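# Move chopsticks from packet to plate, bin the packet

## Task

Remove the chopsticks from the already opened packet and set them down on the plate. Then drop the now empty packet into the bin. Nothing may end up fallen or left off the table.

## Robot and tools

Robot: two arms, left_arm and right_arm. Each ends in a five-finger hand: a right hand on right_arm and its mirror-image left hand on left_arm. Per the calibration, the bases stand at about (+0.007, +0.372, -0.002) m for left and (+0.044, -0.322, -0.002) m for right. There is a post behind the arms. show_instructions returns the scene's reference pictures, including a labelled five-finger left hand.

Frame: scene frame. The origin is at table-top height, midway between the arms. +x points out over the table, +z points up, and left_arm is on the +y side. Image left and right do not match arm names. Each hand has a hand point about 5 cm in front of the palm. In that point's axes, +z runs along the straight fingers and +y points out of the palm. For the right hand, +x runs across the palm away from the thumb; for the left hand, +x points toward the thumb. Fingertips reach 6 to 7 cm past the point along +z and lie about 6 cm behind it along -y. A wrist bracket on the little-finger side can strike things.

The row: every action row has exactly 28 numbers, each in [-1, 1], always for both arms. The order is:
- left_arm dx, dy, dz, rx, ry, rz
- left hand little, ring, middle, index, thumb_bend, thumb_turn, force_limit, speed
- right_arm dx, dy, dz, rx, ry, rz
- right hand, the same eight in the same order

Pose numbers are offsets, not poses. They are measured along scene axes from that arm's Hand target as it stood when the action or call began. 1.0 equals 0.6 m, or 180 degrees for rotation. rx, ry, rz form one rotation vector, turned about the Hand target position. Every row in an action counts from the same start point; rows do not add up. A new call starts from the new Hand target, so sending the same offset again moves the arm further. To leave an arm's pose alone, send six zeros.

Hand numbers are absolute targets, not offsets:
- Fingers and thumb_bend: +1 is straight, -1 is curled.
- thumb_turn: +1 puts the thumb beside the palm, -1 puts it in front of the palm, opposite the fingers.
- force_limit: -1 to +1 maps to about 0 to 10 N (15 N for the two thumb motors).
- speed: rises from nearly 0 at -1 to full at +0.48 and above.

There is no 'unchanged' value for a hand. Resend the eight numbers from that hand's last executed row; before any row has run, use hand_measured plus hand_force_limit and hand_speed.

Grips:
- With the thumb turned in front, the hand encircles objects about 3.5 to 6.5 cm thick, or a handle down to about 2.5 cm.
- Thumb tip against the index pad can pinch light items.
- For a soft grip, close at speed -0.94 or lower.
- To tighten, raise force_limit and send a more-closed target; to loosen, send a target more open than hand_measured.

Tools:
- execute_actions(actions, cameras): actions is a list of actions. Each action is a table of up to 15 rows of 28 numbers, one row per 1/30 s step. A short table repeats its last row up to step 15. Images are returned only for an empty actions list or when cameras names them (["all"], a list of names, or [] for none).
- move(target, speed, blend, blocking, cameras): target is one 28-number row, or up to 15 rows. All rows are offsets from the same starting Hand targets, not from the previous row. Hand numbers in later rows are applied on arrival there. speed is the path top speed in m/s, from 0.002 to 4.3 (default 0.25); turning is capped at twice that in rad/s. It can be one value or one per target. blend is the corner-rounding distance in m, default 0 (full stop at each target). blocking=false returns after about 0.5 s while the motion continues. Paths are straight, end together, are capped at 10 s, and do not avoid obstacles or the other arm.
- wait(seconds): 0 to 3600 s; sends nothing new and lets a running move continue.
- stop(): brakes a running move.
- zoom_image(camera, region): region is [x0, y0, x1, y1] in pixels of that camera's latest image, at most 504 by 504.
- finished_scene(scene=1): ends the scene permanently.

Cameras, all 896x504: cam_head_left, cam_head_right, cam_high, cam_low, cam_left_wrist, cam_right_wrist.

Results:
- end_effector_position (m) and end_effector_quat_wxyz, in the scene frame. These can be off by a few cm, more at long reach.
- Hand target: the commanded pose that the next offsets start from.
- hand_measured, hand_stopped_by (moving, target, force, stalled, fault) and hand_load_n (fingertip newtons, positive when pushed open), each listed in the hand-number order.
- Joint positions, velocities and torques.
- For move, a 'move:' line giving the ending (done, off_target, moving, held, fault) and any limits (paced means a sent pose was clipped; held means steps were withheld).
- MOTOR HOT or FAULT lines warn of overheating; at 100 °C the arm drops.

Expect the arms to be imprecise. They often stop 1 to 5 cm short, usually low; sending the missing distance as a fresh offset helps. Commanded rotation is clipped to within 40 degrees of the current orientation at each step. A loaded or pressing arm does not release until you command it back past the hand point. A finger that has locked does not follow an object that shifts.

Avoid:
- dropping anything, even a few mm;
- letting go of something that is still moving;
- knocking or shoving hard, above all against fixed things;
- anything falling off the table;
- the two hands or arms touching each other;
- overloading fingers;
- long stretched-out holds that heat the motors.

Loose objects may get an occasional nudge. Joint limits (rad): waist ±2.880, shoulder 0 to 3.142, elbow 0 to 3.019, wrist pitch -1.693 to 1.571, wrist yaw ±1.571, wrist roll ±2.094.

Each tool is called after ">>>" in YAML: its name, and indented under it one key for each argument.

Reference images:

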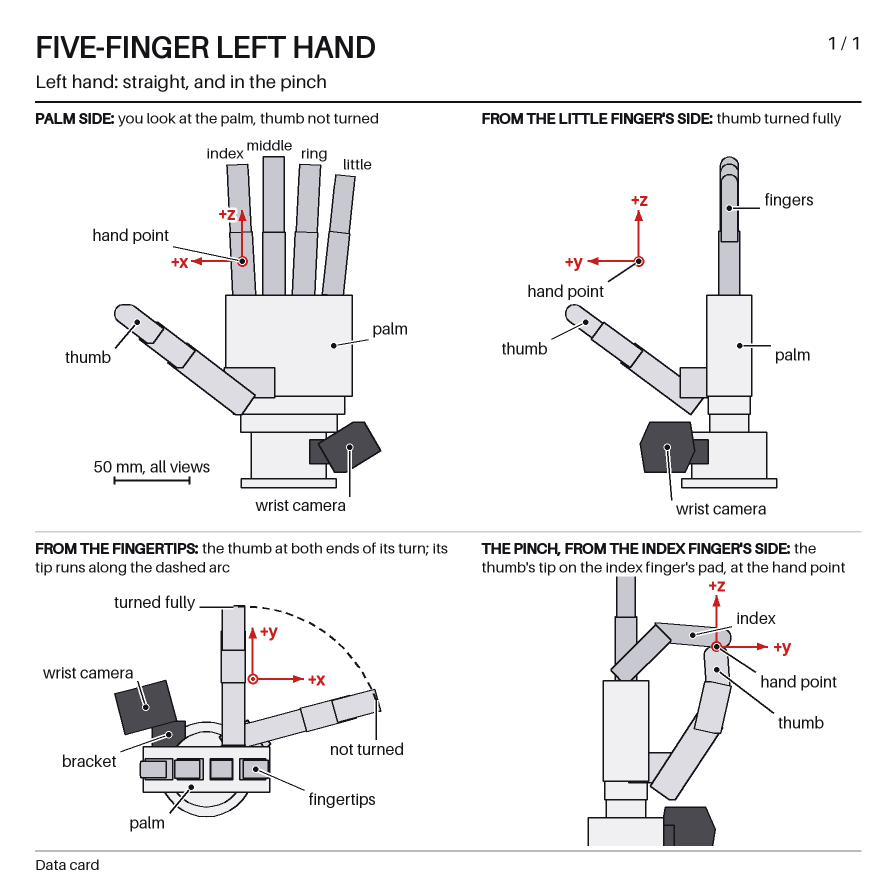

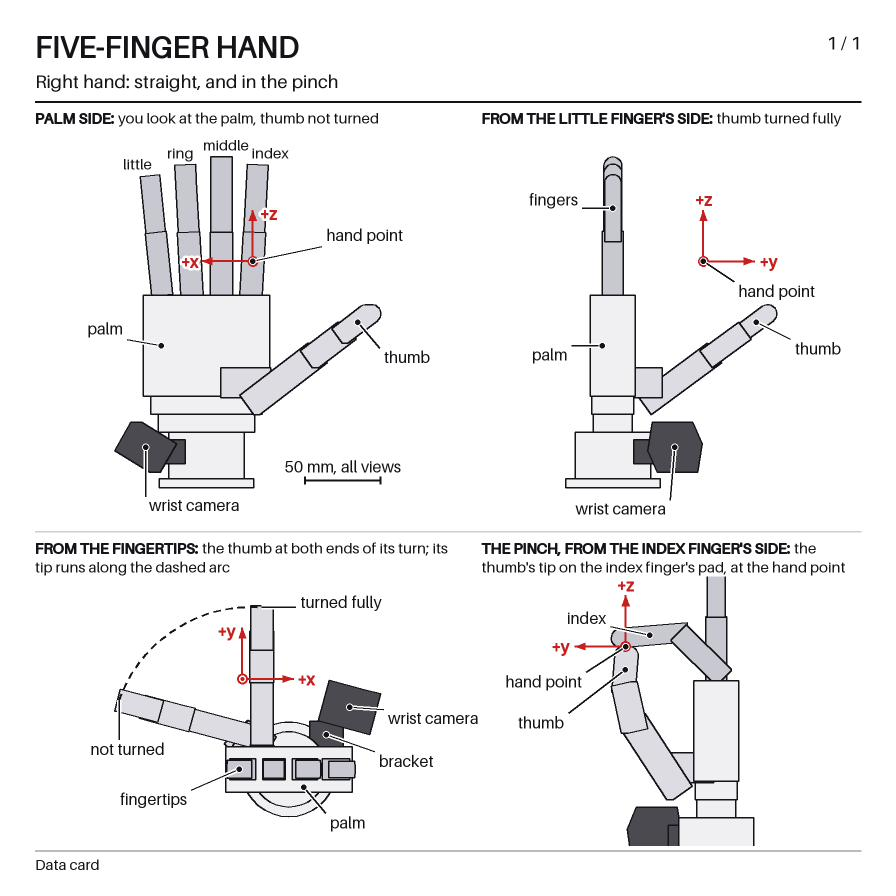

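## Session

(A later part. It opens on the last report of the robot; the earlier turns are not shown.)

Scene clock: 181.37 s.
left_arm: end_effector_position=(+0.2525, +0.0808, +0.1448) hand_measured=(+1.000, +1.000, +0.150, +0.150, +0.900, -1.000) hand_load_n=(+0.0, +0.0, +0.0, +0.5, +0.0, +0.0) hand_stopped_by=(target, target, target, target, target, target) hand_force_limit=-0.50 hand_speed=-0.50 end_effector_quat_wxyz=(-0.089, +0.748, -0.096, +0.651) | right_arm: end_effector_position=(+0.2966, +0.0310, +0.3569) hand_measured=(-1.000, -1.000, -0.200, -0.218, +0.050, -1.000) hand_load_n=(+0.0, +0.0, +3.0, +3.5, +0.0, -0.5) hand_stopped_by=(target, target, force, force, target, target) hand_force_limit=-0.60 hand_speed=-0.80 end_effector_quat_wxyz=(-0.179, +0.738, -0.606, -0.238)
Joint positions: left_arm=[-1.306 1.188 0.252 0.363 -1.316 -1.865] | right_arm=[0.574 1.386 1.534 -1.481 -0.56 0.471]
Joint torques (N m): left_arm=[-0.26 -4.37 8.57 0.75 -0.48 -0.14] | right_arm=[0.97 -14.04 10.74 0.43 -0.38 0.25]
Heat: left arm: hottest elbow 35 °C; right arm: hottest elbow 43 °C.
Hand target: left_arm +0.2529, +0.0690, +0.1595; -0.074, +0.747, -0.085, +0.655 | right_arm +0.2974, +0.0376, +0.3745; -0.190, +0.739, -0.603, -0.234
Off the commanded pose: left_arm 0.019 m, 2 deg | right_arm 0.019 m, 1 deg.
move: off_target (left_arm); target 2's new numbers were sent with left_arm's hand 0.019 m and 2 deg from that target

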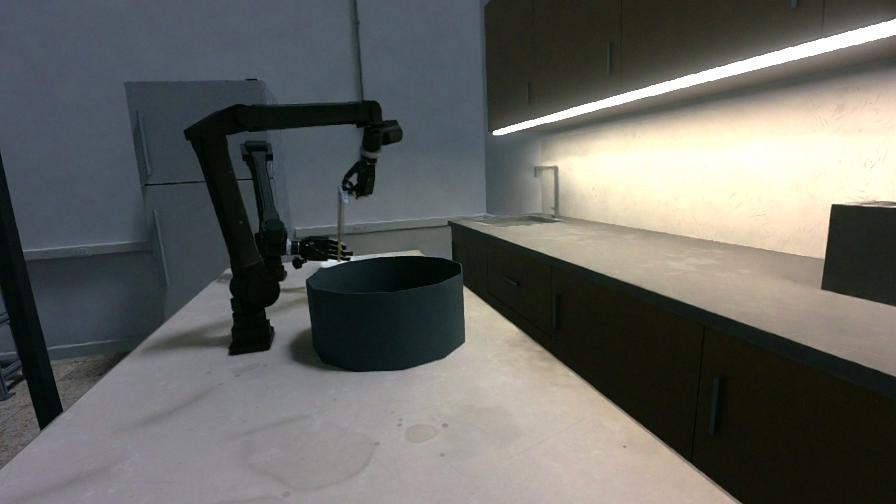

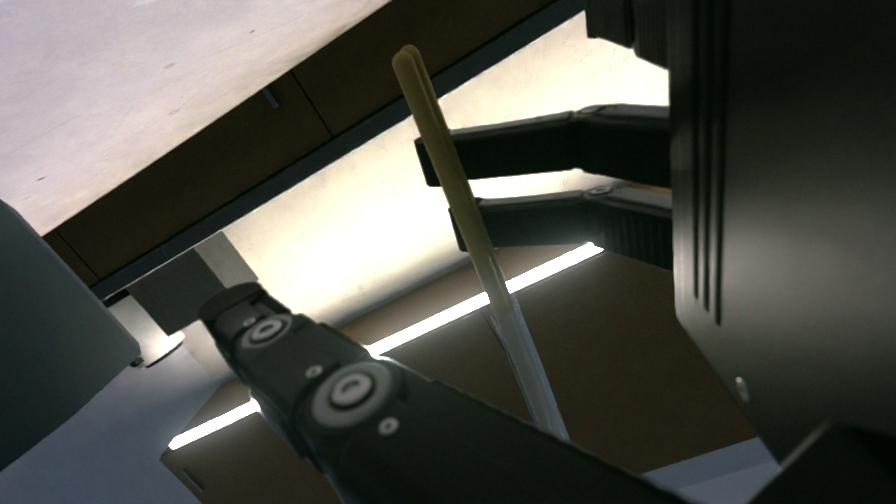

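>>> move:
  target:
    - [0,0,0,0,0,0,1,1,0.15,0.15,-0.06,-1,-0.5,-0.5,0,0,0,0,0,0,-1,-1,-0.35,-0.35,0.05,-1,-0.6,-0.8]
    - [0,0,0,0,0,0,1,1,-0.3,-0.3,-0.06,-1,-0.6,-0.85,0,0,0,0,0,0,-1,-1,-0.35,-0.35,0.05,-1,-0.6,-0.8]
  cameras: ["cam_head_left","cam_low","cam_left_wrist"]
  speed: 0.08

>>> zoom_image:
  camera: "cam_low"
  region: [290, 180, 390, 280]

>>> zoom_image:
  camera: "cam_head_left"
  region: [310, 190, 430, 310]

Scene clock: 184.17 s.
left_arm: end_effector_position=(+0.2526, +0.0809, +0.1447) hand_measured=(+1.000, +1.000, -0.070, -0.056, -0.060, -1.000) hand_load_n=(+0.0, +0.0, +1.5, +1.5, +0.5, -0.5) hand_stopped_by=(target, target, force, force, target, target) hand_force_limit=-0.60 hand_speed=-0.85 end_effector_quat_wxyz=(-0.089, +0.748, -0.096, +0.651) | right_arm: end_effector_position=(+0.2966, +0.0310, +0.3569) hand_measured=(-1.000, -1.000, -0.200, -0.218, +0.050, -1.000) hand_load_n=(+0.0, +0.0, +2.5, +3.0, +0.0, -0.5) hand_stopped_by=(target, target, force, force, target, target) hand_force_limit=-0.60 hand_speed=-0.80 end_effector_quat_wxyz=(-0.179, +0.738, -0.606, -0.238)
Joint positions: left_arm=[-1.306 1.188 0.252 0.362 -1.316 -1.866] | right_arm=[0.574 1.386 1.534 -1.481 -0.56 0.471]
Joint torques (N m): left_arm=[-0.21 -4.31 8.57 0.72 -0.47 -0.14] | right_arm=[1.67 -14.45 10.58 0.53 -0.41 0.22]
Heat: left arm: hottest elbow 35 °C; right arm: hottest elbow 43 °C.
Hand target: left_arm +0.2529, +0.0690, +0.1594; -0.074, +0.747, -0.085, +0.655 | right_arm +0.2974, +0.0376, +0.3745; -0.190, +0.739, -0.603, -0.234
Off the commanded pose: left_arm 0.019 m, 2 deg | right_arm 0.019 m, 1 deg.
move: done; target 2's new numbers were sent with left_arm's hand 0.019 m and 2 deg from that target

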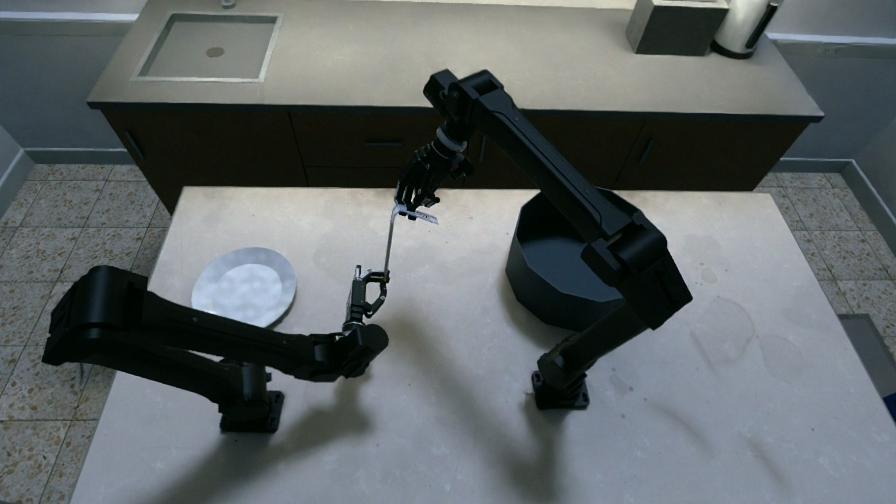

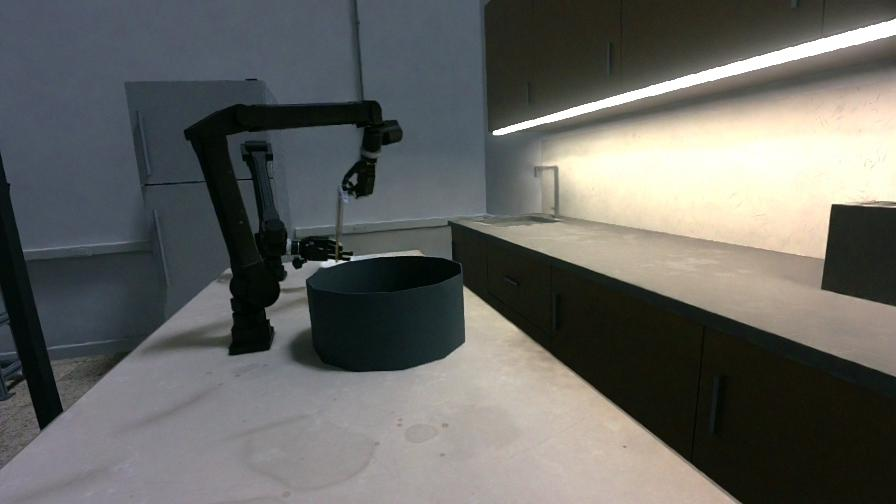

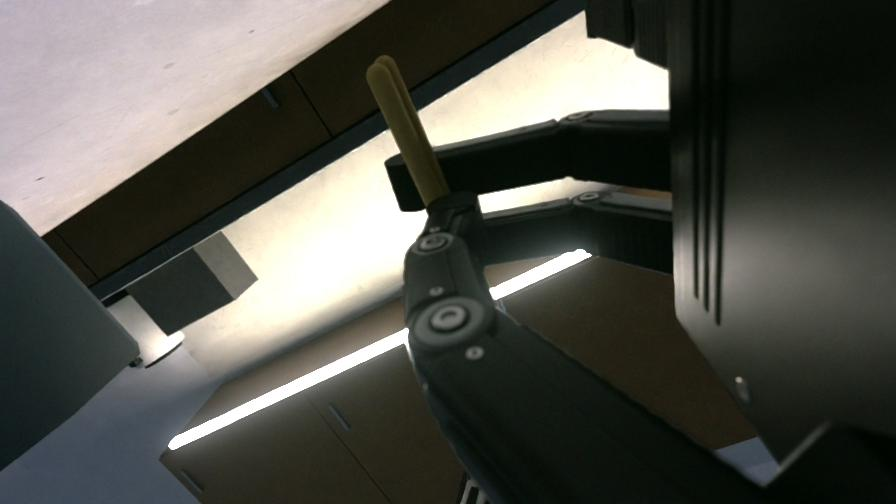

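Scaled by 5.040 from the camera's image (finer frame: 1280x720).

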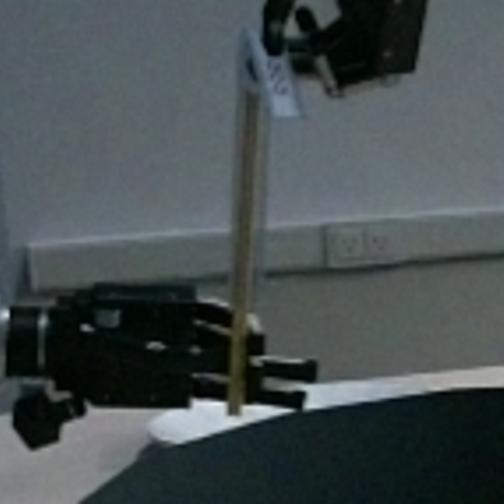

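Scaled by 4.200 from the camera's image (finer frame: 1280x720).

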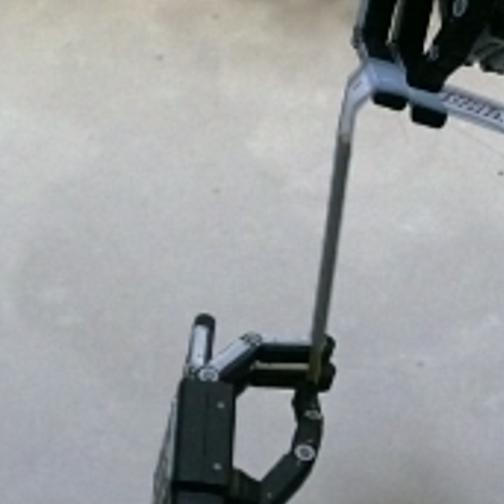

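>>> move:
  target: [0,0,0,0,0,0,1,1,-0.5,-0.5,-0.06,-1,-0.2,-0.92,0,0,0,0,0,0,-1,-1,-0.35,-0.35,0.05,-1,-0.6,-0.8]
  cameras: ["cam_left_wrist"]
  speed: 0.08

Scene clock: 185.50 s.
left_arm: end_effector_position=(+0.2525, +0.0809, +0.1449) hand_measured=(+1.000, +1.000, -0.224, -0.248, -0.060, -1.000) hand_load_n=(+0.0, +0.0, +4.5, +4.5, +0.0, -2.0) hand_stopped_by=(target, target, force, force, target, target) hand_force_limit=-0.20 hand_speed=-0.92 end_effector_quat_wxyz=(-0.089, +0.748, -0.096, +0.651) | right_arm: end_effector_position=(+0.2966, +0.0310, +0.3569) hand_measured=(-1.000, -1.000, -0.200, -0.218, +0.050, -1.000) hand_load_n=(+0.0, +0.0, +3.0, +3.0, +0.0, -1.0) hand_stopped_by=(target, target, force, force, target, target) hand_force_limit=-0.60 hand_speed=-0.80 end_effector_quat_wxyz=(-0.179, +0.738, -0.606, -0.238)
Joint positions: left_arm=[-1.306 1.187 0.252 0.362 -1.316 -1.866] | right_arm=[0.574 1.386 1.534 -1.481 -0.56 0.471]
Joint torques (N m): left_arm=[-0.21 -4.25 8.57 0.75 -0.47 -0.13] | right_arm=[1.49 -13.98 10.65 0.61 -0.34 0.22]
Heat: left arm: hottest elbow 35 °C; right arm: hottest elbow 43 °C.
Hand target: left_arm +0.2529, +0.0690, +0.1595; -0.074, +0.747, -0.085, +0.655 | right_arm +0.2974, +0.0376, +0.3745; -0.190, +0.739, -0.603, -0.234
Off the commanded pose: left_arm 0.019 m, 2 deg | right_arm 0.019 m, 1 deg.
move: done

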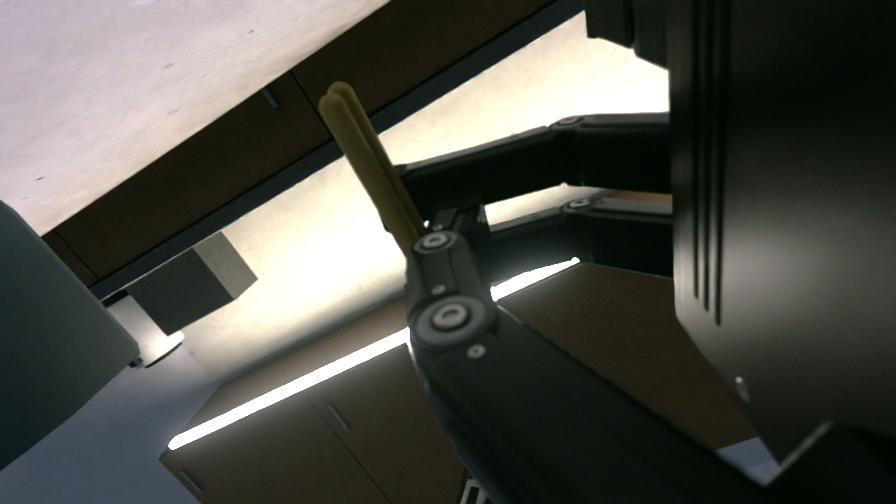

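>>> move:
  target:
    - [0,0,0,0,0,0,1,1,0.4,0.4,-0.06,-1,-0.5,0.2,0,0,0,0,0,0,-1,-1,-0.35,-0.35,0.05,-1,-0.6,-0.8]
    - [0,0,0,0,0,0,1,1,0.4,0.4,0.9,-1,-0.5,0.2,0,0,0,0,0,0,-1,-1,-0.35,-0.35,0.05,-1,-0.6,-0.8]
    - [0,0,0,0,0,0,1,1,0.15,0.15,0.9,-1,-0.5,-0.4,0,0,0,0,0,0,-1,-1,-0.35,-0.35,0.05,-1,-0.6,-0.8]
    - [0,0,0,0,0,0,1,1,0.15,0.15,0.06,-1,-0.5,-0.4,0,0,0,0,0,0,-1,-1,-0.35,-0.35,0.05,-1,-0.6,-0.8]
  cameras: ["cam_head_left","cam_low","cam_left_wrist"]
  speed: 0.08

>>> zoom_image:
  camera: "cam_low"
  region: [290, 180, 390, 280]

>>> zoom_image:
  camera: "cam_head_left"
  region: [310, 190, 430, 310]

Scene clock: 189.33 s.
left_arm: end_effector_position=(+0.2526, +0.0809, +0.1449) hand_measured=(+1.000, +1.000, +0.150, +0.150, +0.060, -1.000) hand_load_n=(+0.0, +0.0, +0.0, +0.0, +0.0, +0.0) hand_stopped_by=(target, target, target, target, target, target) hand_force_limit=-0.50 hand_speed=-0.40 end_effector_quat_wxyz=(-0.089, +0.748, -0.096, +0.651) | right_arm: end_effector_position=(+0.2966, +0.0310, +0.3569) hand_measured=(-1.000, -1.000, -0.200, -0.218, +0.050, -1.000) hand_load_n=(+0.0, +0.0, +3.0, +3.5, +0.0, -0.5) hand_stopped_by=(target, target, force, force, target, target) hand_force_limit=-0.60 hand_speed=-0.80 end_effector_quat_wxyz=(-0.179, +0.738, -0.606, -0.238)
Joint positions: left_arm=[-1.306 1.187 0.252 0.362 -1.316 -1.866] | right_arm=[0.574 1.386 1.534 -1.481 -0.56 0.471]
Joint torques (N m): left_arm=[-0.15 -4.31 8.58 0.73 -0.46 -0.13] | right_arm=[1.73 -13.16 10.78 0.76 -0.4 0.17]
Heat: left arm: hottest elbow 34 °C; right arm: hottest elbow 43 °C.
Hand target: left_arm +0.2529, +0.0690, +0.1594; -0.074, +0.747, -0.085, +0.655 | right_arm +0.2974, +0.0376, +0.3745; -0.190, +0.739, -0.603, -0.234
Off the commanded pose: left_arm 0.019 m, 2 deg | right_arm 0.019 m, 1 deg.
move: done; target 2's new numbers were sent with left_arm's hand 0.019 m and 2 deg from that target; target 3's new numbers were sent with left_arm's hand 0.019 m and 2 deg from that target; target 4's new numbers were sent with left_arm's hand 0.019 m and 2 deg from that target

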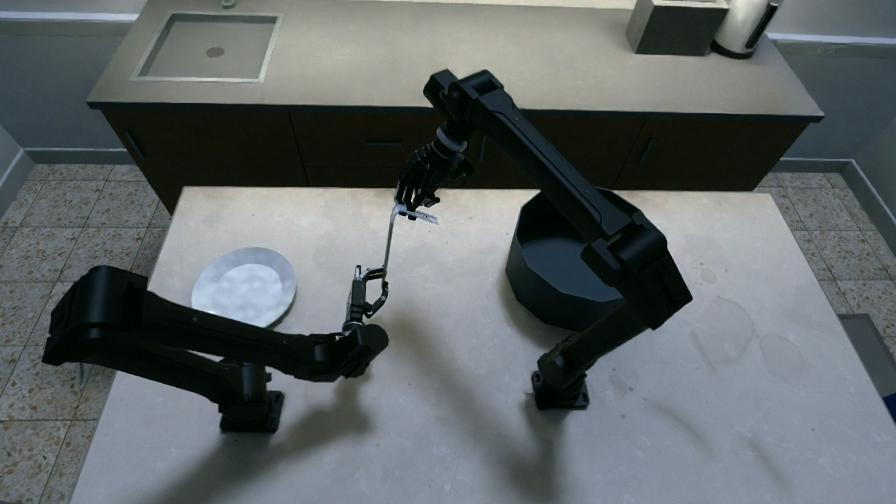

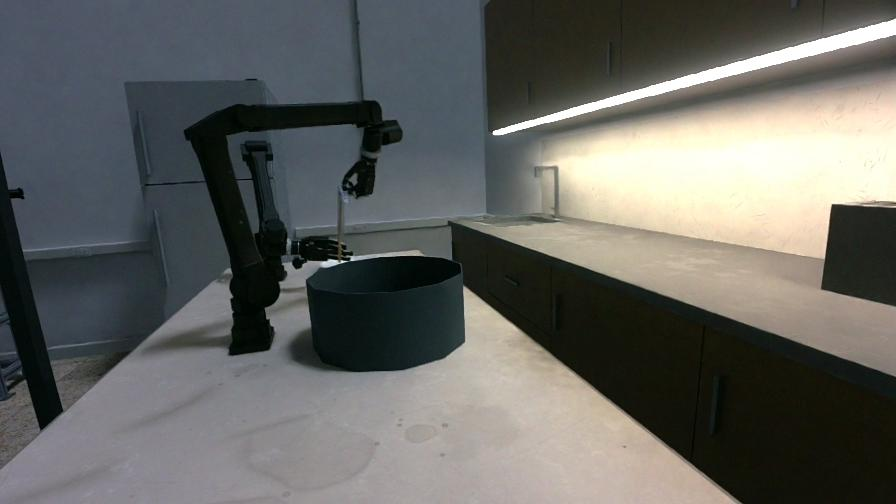

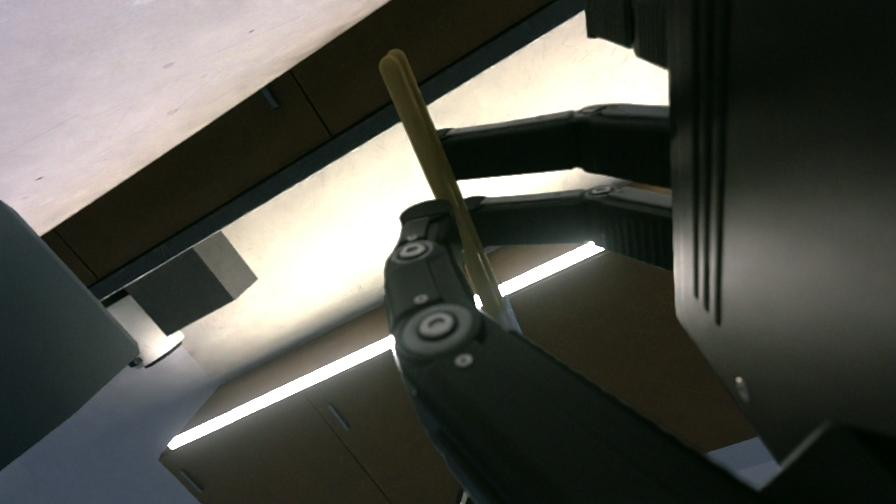

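Scaled by 5.040 from the camera's image (finer frame: 1280x720).

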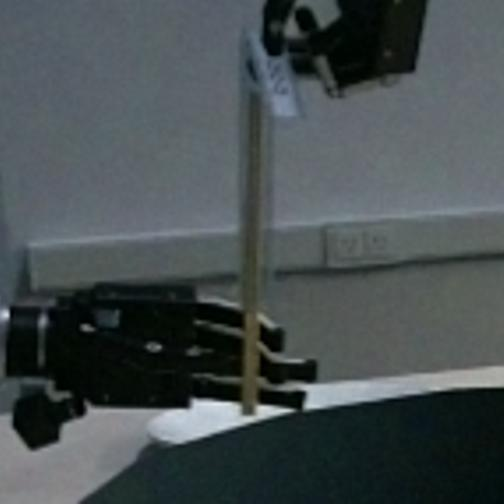

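Scaled by 4.200 from the camera's image (finer frame: 1280x720).

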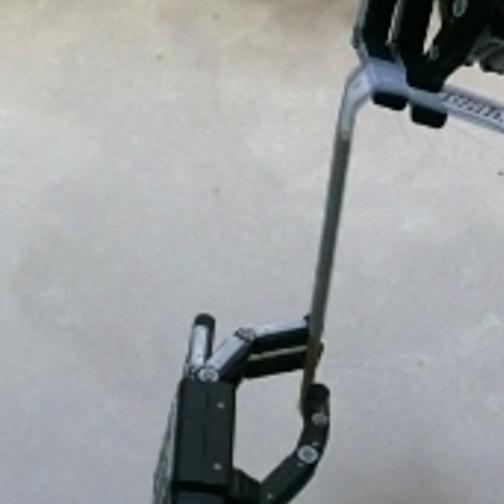

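>>> move:
  target: [0,0,0,0,0,0,1,1,-0.3,-0.3,0.06,-1,-0.65,-0.88,0,0,0,0,0,0,-1,-1,-0.35,-0.35,0.05,-1,-0.6,-0.8]
  cameras: ["cam_head_left","cam_low","cam_left_wrist"]
  speed: 0.08

>>> zoom_image:
  camera: "cam_left_wrist"
  region: [300, 30, 600, 330]

Scene clock: 190.63 s.
left_arm: end_effector_position=(+0.2526, +0.0809, +0.1449) hand_measured=(+1.000, +1.000, -0.092, -0.072, +0.060, -1.000) hand_load_n=(+0.0, +0.0, +3.5, +0.5, +2.0, +0.0) hand_stopped_by=(target, target, force, force, target, target) hand_force_limit=-0.65 hand_speed=-0.88 end_effector_quat_wxyz=(-0.089, +0.748, -0.096, +0.651) | right_arm: end_effector_position=(+0.2966, +0.0310, +0.3569) hand_measured=(-1.000, -1.000, -0.200, -0.218, +0.050, -1.000) hand_load_n=(+0.0, +0.0, +2.5, +3.0, +0.0, -0.5) hand_stopped_by=(target, target, force, force, target, target) hand_force_limit=-0.60 hand_speed=-0.80 end_effector_quat_wxyz=(-0.179, +0.738, -0.606, -0.238)
Joint positions: left_arm=[-1.306 1.187 0.252 0.362 -1.316 -1.866] | right_arm=[0.574 1.386 1.534 -1.481 -0.56 0.471]
Joint torques (N m): left_arm=[-0.21 -4.31 8.54 0.75 -0.45 -0.13] | right_arm=[1.32 -14.1 10.67 0.65 -0.41 0.21]
Heat: left arm: hottest elbow 34 °C; right arm: hottest elbow 43 °C.
Hand target: left_arm +0.2529, +0.0690, +0.1595; -0.074, +0.747, -0.085, +0.655 | right_arm +0.2975, +0.0376, +0.3745; -0.190, +0.739, -0.603, -0.234
Off the commanded pose: left_arm 0.019 m, 2 deg | right_arm 0.019 m, 1 deg.
move: done

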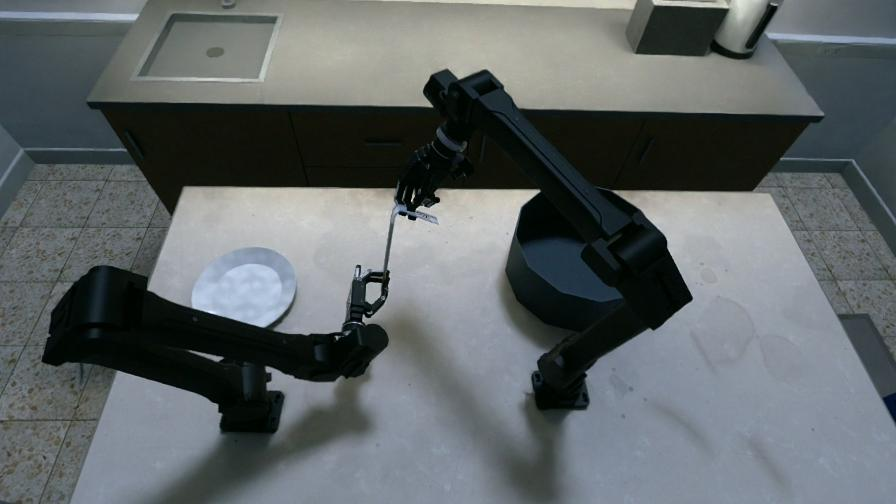

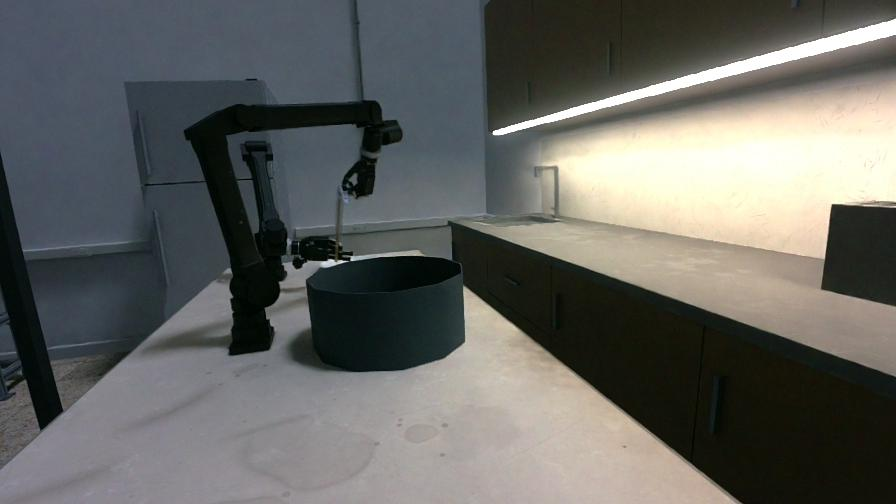

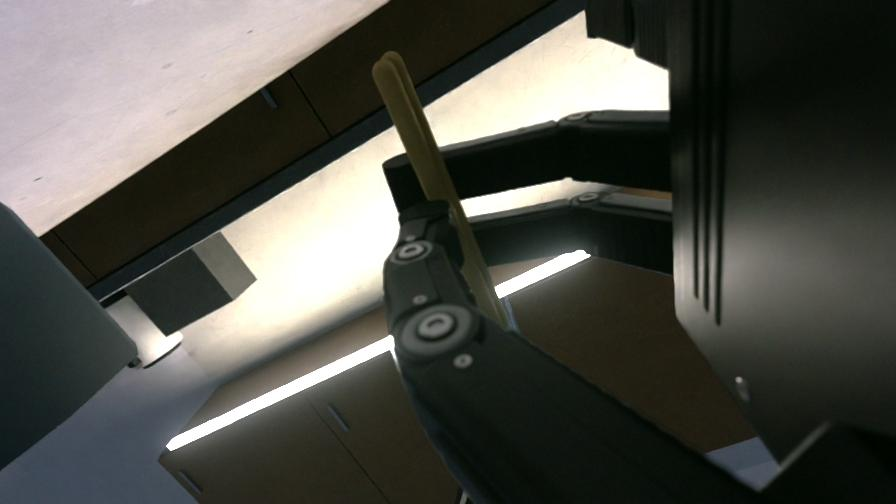

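Scaled by 1.680 from the camera's image (finer frame: 1280x720).

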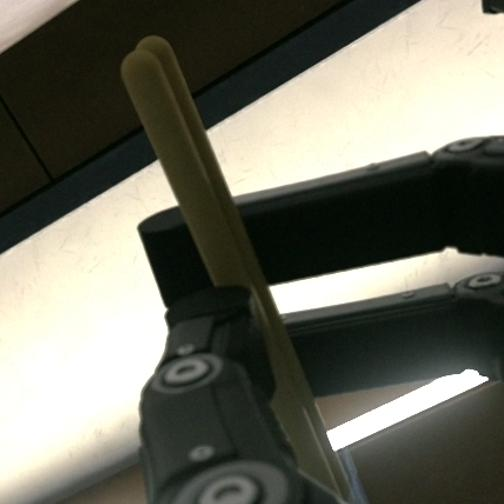

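>>> move:
  target: [0,0,0,0,0,0,1,1,-0.3,-0.35,0.04,-1,-0.55,-0.92,0,0,0,0,0,0,-1,-1,-0.35,-0.35,0.05,-1,-0.6,-0.8]
  cameras: ["cam_left_wrist"]
  speed: 0.08

>>> zoom_image:
  camera: "cam_left_wrist"
  region: [300, 30, 600, 330]

Scene clock: 191.40 s.
left_arm: end_effector_position=(+0.2526, +0.0809, +0.1449) hand_measured=(+1.000, +1.000, -0.092, -0.084, +0.042, -1.000) hand_load_n=(+0.0, +0.0, +1.5, +1.5, +1.5, -0.5) hand_stopped_by=(target, target, force, force, target, target) hand_force_limit=-0.55 hand_speed=-0.92 end_effector_quat_wxyz=(-0.089, +0.748, -0.096, +0.651) | right_arm: end_effector_position=(+0.2963, +0.0312, +0.3569) hand_measured=(-1.000, -1.000, -0.200, -0.218, +0.050, -1.000) hand_load_n=(+0.0, +0.0, +3.0, +3.0, +0.0, -0.5) hand_stopped_by=(target, target, force, force, target, target) hand_force_limit=-0.60 hand_speed=-0.80 end_effector_quat_wxyz=(-0.178, +0.738, -0.605, -0.238)
Joint positions: left_arm=[-1.306 1.187 0.252 0.362 -1.316 -1.866] | right_arm=[0.575 1.386 1.534 -1.481 -0.56 0.471]
Joint torques (N m): left_arm=[-0.21 -4.37 8.57 0.72 -0.45 -0.13] | right_arm=[1.49 -14.15 10.63 0.53 -0.4 0.19]
Heat: left arm: hottest elbow 34 °C; right arm: hottest elbow 43 °C.
Hand target: left_arm +0.2529, +0.0690, +0.1594; -0.074, +0.747, -0.085, +0.655 | right_arm +0.2974, +0.0377, +0.3745; -0.190, +0.739, -0.603, -0.234
Off the commanded pose: left_arm 0.019 m, 2 deg | right_arm 0.019 m, 1 deg.
move: done

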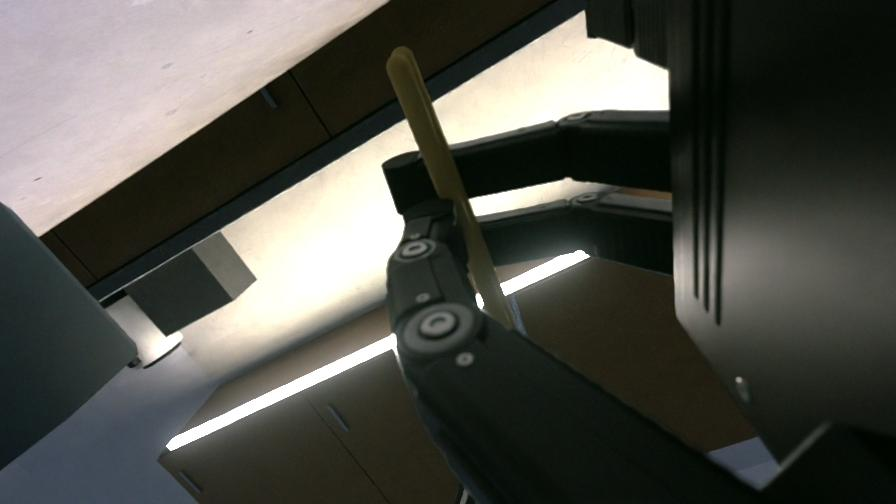

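Scaled by 1.680 from the camera's image (finer frame: 1280x720).

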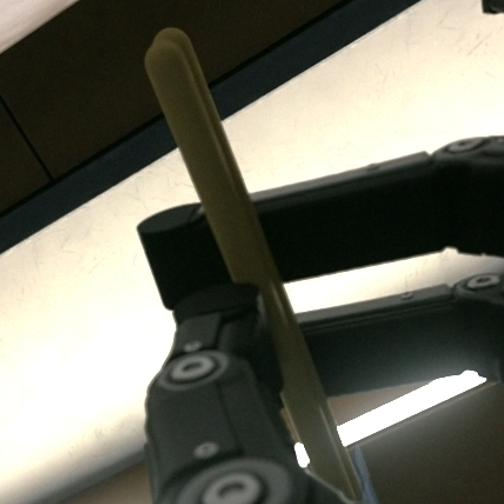

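>>> move:
  target: [0,0,0,0,0,0,1,1,-0.4,-0.45,0.042,-1,-0.35,-0.93,0,0,0,0,0,0,-1,-1,-0.35,-0.35,0.05,-1,-0.6,-0.8]
  cameras: ["cam_left_wrist"]
  speed: 0.08

>>> zoom_image:
  camera: "cam_left_wrist"
  region: [300, 30, 600, 330]

Scene clock: 192.87 s.
left_arm: end_effector_position=(+0.2526, +0.0809, +0.1449) hand_measured=(+1.000, +1.000, -0.234, -0.254, +0.042, -1.000) hand_load_n=(+0.0, +0.0, +5.0, +4.5, +1.0, -1.5) hand_stopped_by=(target, target, force, force, target, target) hand_force_limit=-0.35 hand_speed=-0.93 end_effector_quat_wxyz=(-0.089, +0.748, -0.096, +0.651) | right_arm: end_effector_position=(+0.2963, +0.0312, +0.3569) hand_measured=(-1.000, -1.000, -0.200, -0.218, +0.050, -1.000) hand_load_n=(+0.0, +0.0, +3.0, +3.0, +0.0, -0.5) hand_stopped_by=(target, target, force, force, target, target) hand_force_limit=-0.60 hand_speed=-0.80 end_effector_quat_wxyz=(-0.178, +0.738, -0.605, -0.238)
Joint positions: left_arm=[-1.306 1.187 0.252 0.362 -1.316 -1.866] | right_arm=[0.575 1.386 1.534 -1.481 -0.56 0.471]
Joint torques (N m): left_arm=[-0.15 -4.25 8.57 0.73 -0.46 -0.13] | right_arm=[1.03 -14.04 10.52 0.68 -0.38 0.13]
Heat: left arm: hottest elbow 34 °C; right arm: hottest elbow 43 °C.
Hand target: left_arm +0.2529, +0.0690, +0.1594; -0.074, +0.747, -0.085, +0.655 | right_arm +0.2974, +0.0377, +0.3745; -0.190, +0.739, -0.603, -0.234
Off the commanded pose: left_arm 0.019 m, 2 deg | right_arm 0.019 m, 1 deg.
move: done

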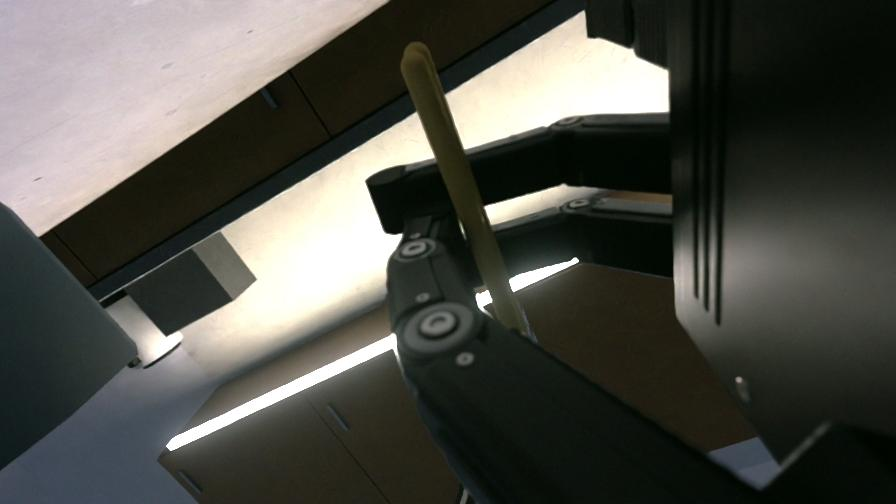

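Scaled by 1.680 from the camera's image (finer frame: 1280x720).

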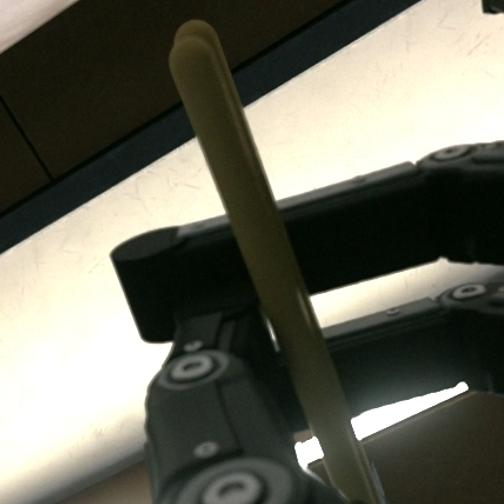

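>>> move:
  target:
    - [0,0,0,0,0,0,1,1,0.3,0.3,0.9,-1,-0.5,0.3,0,0,0,0,0,0,-1,-1,-0.35,-0.35,0.05,-1,-0.6,-0.8]
    - [0,0,0,0,0,0,1,1,1,1,0.9,-1,-0.5,0.3,0,0,0,0,0,0,-1,-1,-0.35,-0.35,0.05,-1,-0.6,-0.8]
    - [0.052,-0.035,0.0,0,0,0,1,1,1,1,0.9,-1,-0.5,0.3,0,0,0,0,0,0,-1,-1,-0.35,-0.35,0.05,-1,-0.6,-0.8]
  cameras: ["cam_head_left","cam_low","cam_left_wrist"]
  speed: 0.08

>>> zoom_image:
  camera: "cam_low"
  region: [290, 180, 390, 280]

>>> zoom_image:
  camera: "cam_head_left"
  region: [310, 190, 430, 310]

Scene clock: 197.33 s.
left_arm: end_effector_position=(+0.2774, +0.0599, +0.1492) hand_measured=(+1.000, +1.000, +1.000, +1.000, +0.900, -1.000) hand_load_n=(+0.0, +0.0, +0.0, +0.0, +0.0, +0.0) hand_stopped_by=(target, target, target, target, target, target) hand_force_limit=-0.50 hand_speed=0.30 end_effector_quat_wxyz=(-0.082, +0.750, -0.095, +0.650) | right_arm: end_effector_position=(+0.2963, +0.0312, +0.3569) hand_measured=(-1.000, -1.000, -0.200, -0.218, +0.050, -1.000) hand_load_n=(+0.5, +0.5, +2.5, +3.5, +0.0, -0.5) hand_stopped_by=(target, target, force, force, target, target) hand_force_limit=-0.60 hand_speed=-0.80 end_effector_quat_wxyz=(-0.178, +0.738, -0.605, -0.238)
Joint positions: left_arm=[-1.226 1.276 0.299 0.529 -1.237 -1.745] | right_arm=[0.575 1.386 1.534 -1.481 -0.56 0.471]
Joint torques (N m): left_arm=[0.91 -3.19 8.5 2.33 -0.18 0.06] | right_arm=[0.44 -13.98 10.61 0.54 -0.35 0.24]
Heat: left arm: hottest elbow 34 °C; right arm: hottest elbow 44 °C.
Hand target: left_arm +0.2840, +0.0480, +0.1593; -0.074, +0.747, -0.086, +0.655 | right_arm +0.2974, +0.0377, +0.3745; -0.190, +0.739, -0.603, -0.234
Off the commanded pose: left_arm 0.017 m, 2 deg | right_arm 0.019 m, 1 deg.
move: off_target (left_arm); target 2's new numbers were sent with left_arm's hand 0.019 m and 2 deg from that target

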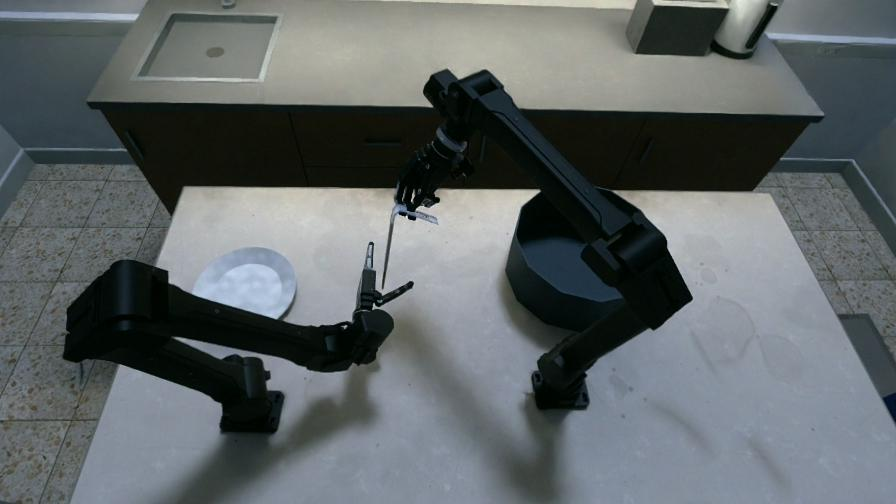

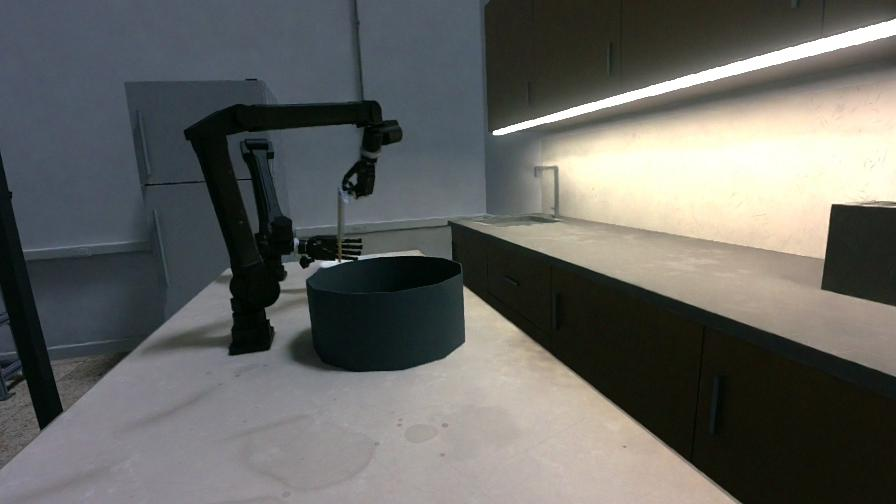

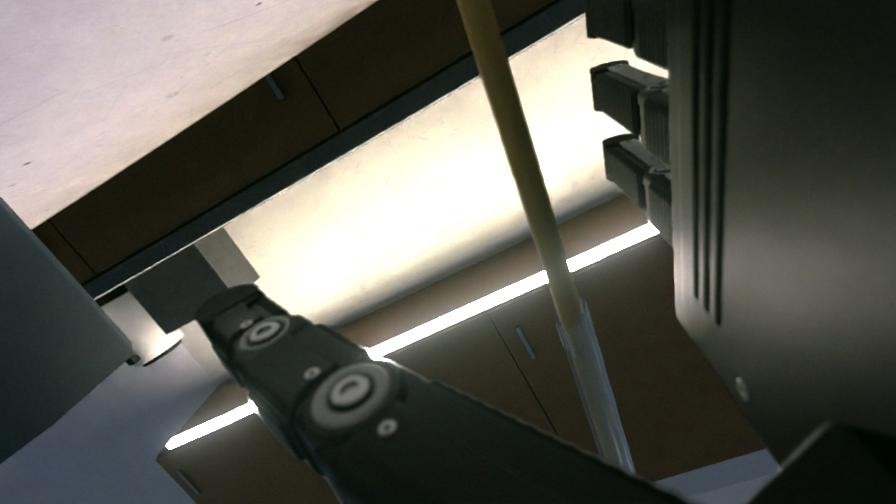

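Scaled by 5.040 from the camera's image (finer frame: 1280x720).

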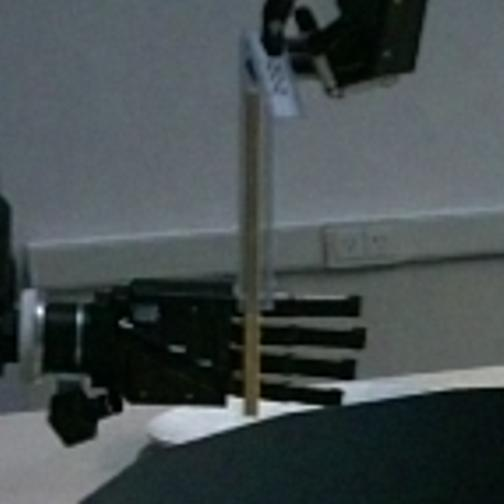

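Scaled by 4.200 from the camera's image (finer frame: 1280x720).

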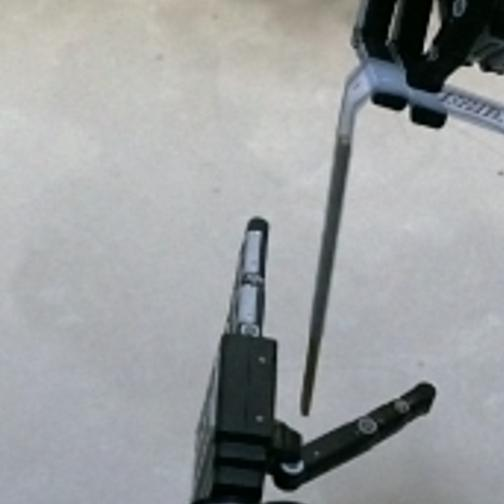

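>>> move:
  target: [0.008,-0.022,0.0,0,0,0,1,1,1,1,0.6,-1,-0.5,0.3,0,0,0,0,0,0,-1,-1,-0.35,-0.35,0.05,-1,-0.6,-0.8]
  cameras: ["cam_head_left","cam_low","cam_left_wrist"]
  speed: 0.08

>>> zoom_image:
  camera: "cam_low"
  region: [290, 180, 390, 280]

>>> zoom_image:
  camera: "cam_head_left"
  region: [310, 190, 430, 310]

Scene clock: 198.50 s.
left_arm: end_effector_position=(+0.2819, +0.0468, +0.1495) hand_measured=(+1.000, +1.000, +1.000, +1.000, +0.600, -1.000) hand_load_n=(+0.0, +0.0, +0.0, +0.0, +0.0, -0.5) hand_stopped_by=(target, target, target, target, target, target) hand_force_limit=-0.50 hand_speed=0.30 end_effector_quat_wxyz=(-0.082, +0.749, -0.095, +0.650) | right_arm: end_effector_position=(+0.2963, +0.0312, +0.3569) hand_measured=(-1.000, -1.000, -0.200, -0.218, +0.050, -1.000) hand_load_n=(+0.0, +0.0, +3.0, +3.0, -0.5, -0.5) hand_stopped_by=(target, target, force, force, target, target) hand_force_limit=-0.60 hand_speed=-0.80 end_effector_quat_wxyz=(-0.178, +0.738, -0.605, -0.238)
Joint positions: left_arm=[-1.224 1.318 0.333 0.542 -1.234 -1.741] | right_arm=[0.575 1.386 1.534 -1.481 -0.56 0.471]
Joint torques (N m): left_arm=[0.85 -4.01 8.53 2.33 -0.18 0.05] | right_arm=[1.79 -14.15 10.77 0.46 -0.38 0.17]
Heat: left arm: hottest elbow 34 °C; right arm: hottest elbow 44 °C.
Hand target: left_arm +0.2888, +0.0347, +0.1594; -0.074, +0.747, -0.086, +0.655 | right_arm +0.2974, +0.0377, +0.3745; -0.190, +0.739, -0.603, -0.234
Off the commanded pose: left_arm 0.017 m, 2 deg | right_arm 0.019 m, 1 deg.
move: off_target (left_arm)

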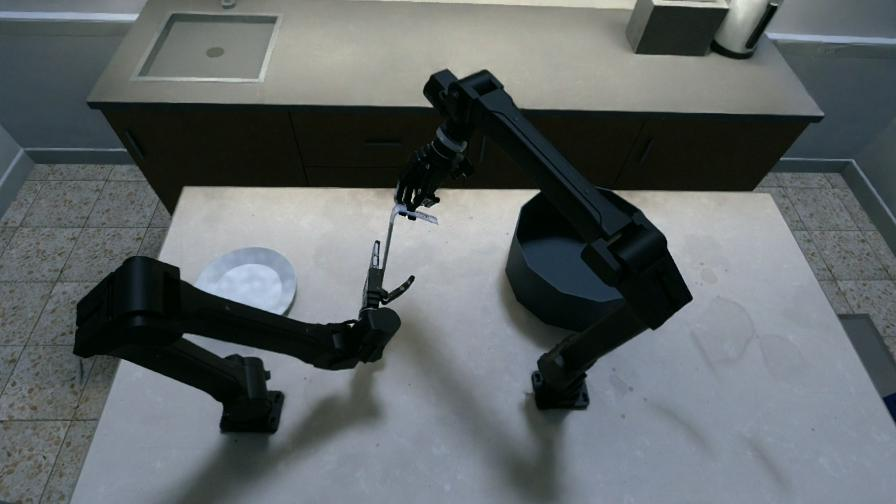

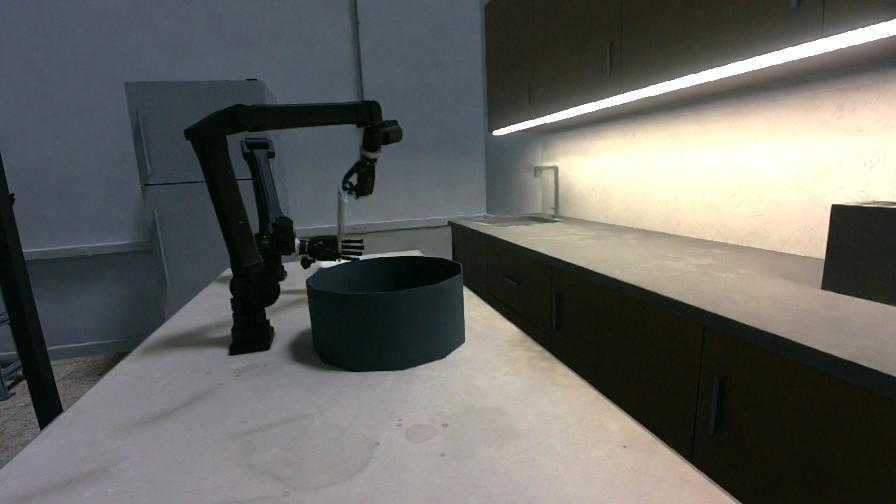

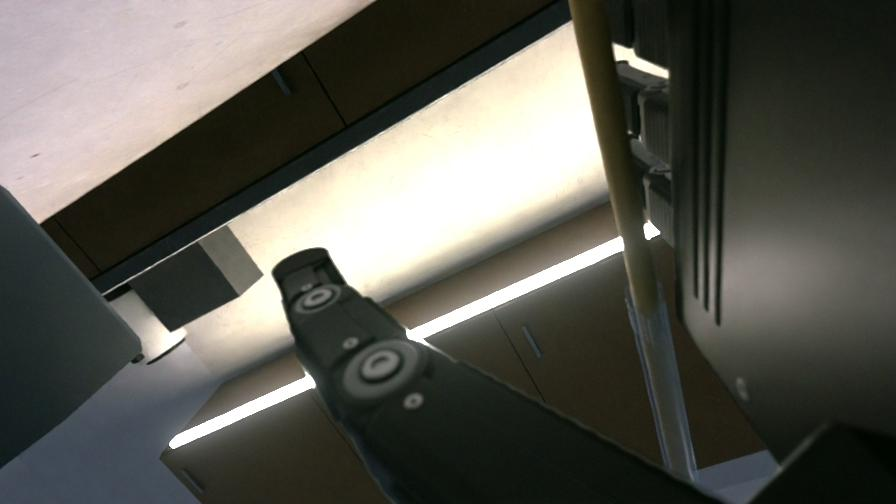

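Scaled by 5.040 from the camera's image (finer frame: 1280x720).

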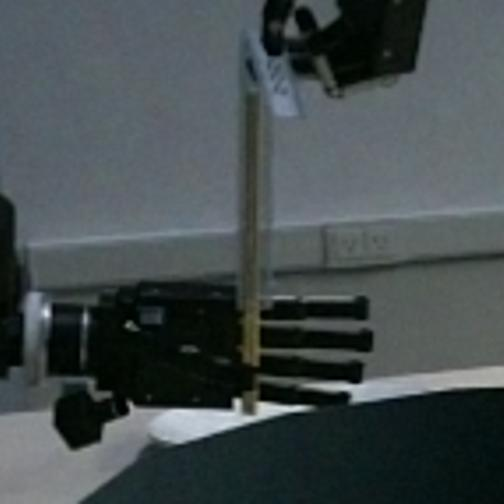

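Scaled by 4.200 from the camera's image (finer frame: 1280x720).

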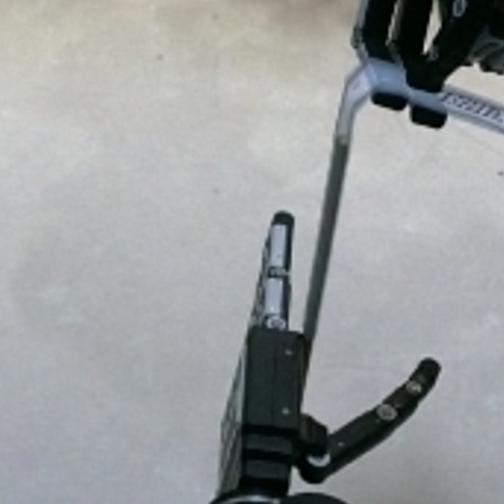

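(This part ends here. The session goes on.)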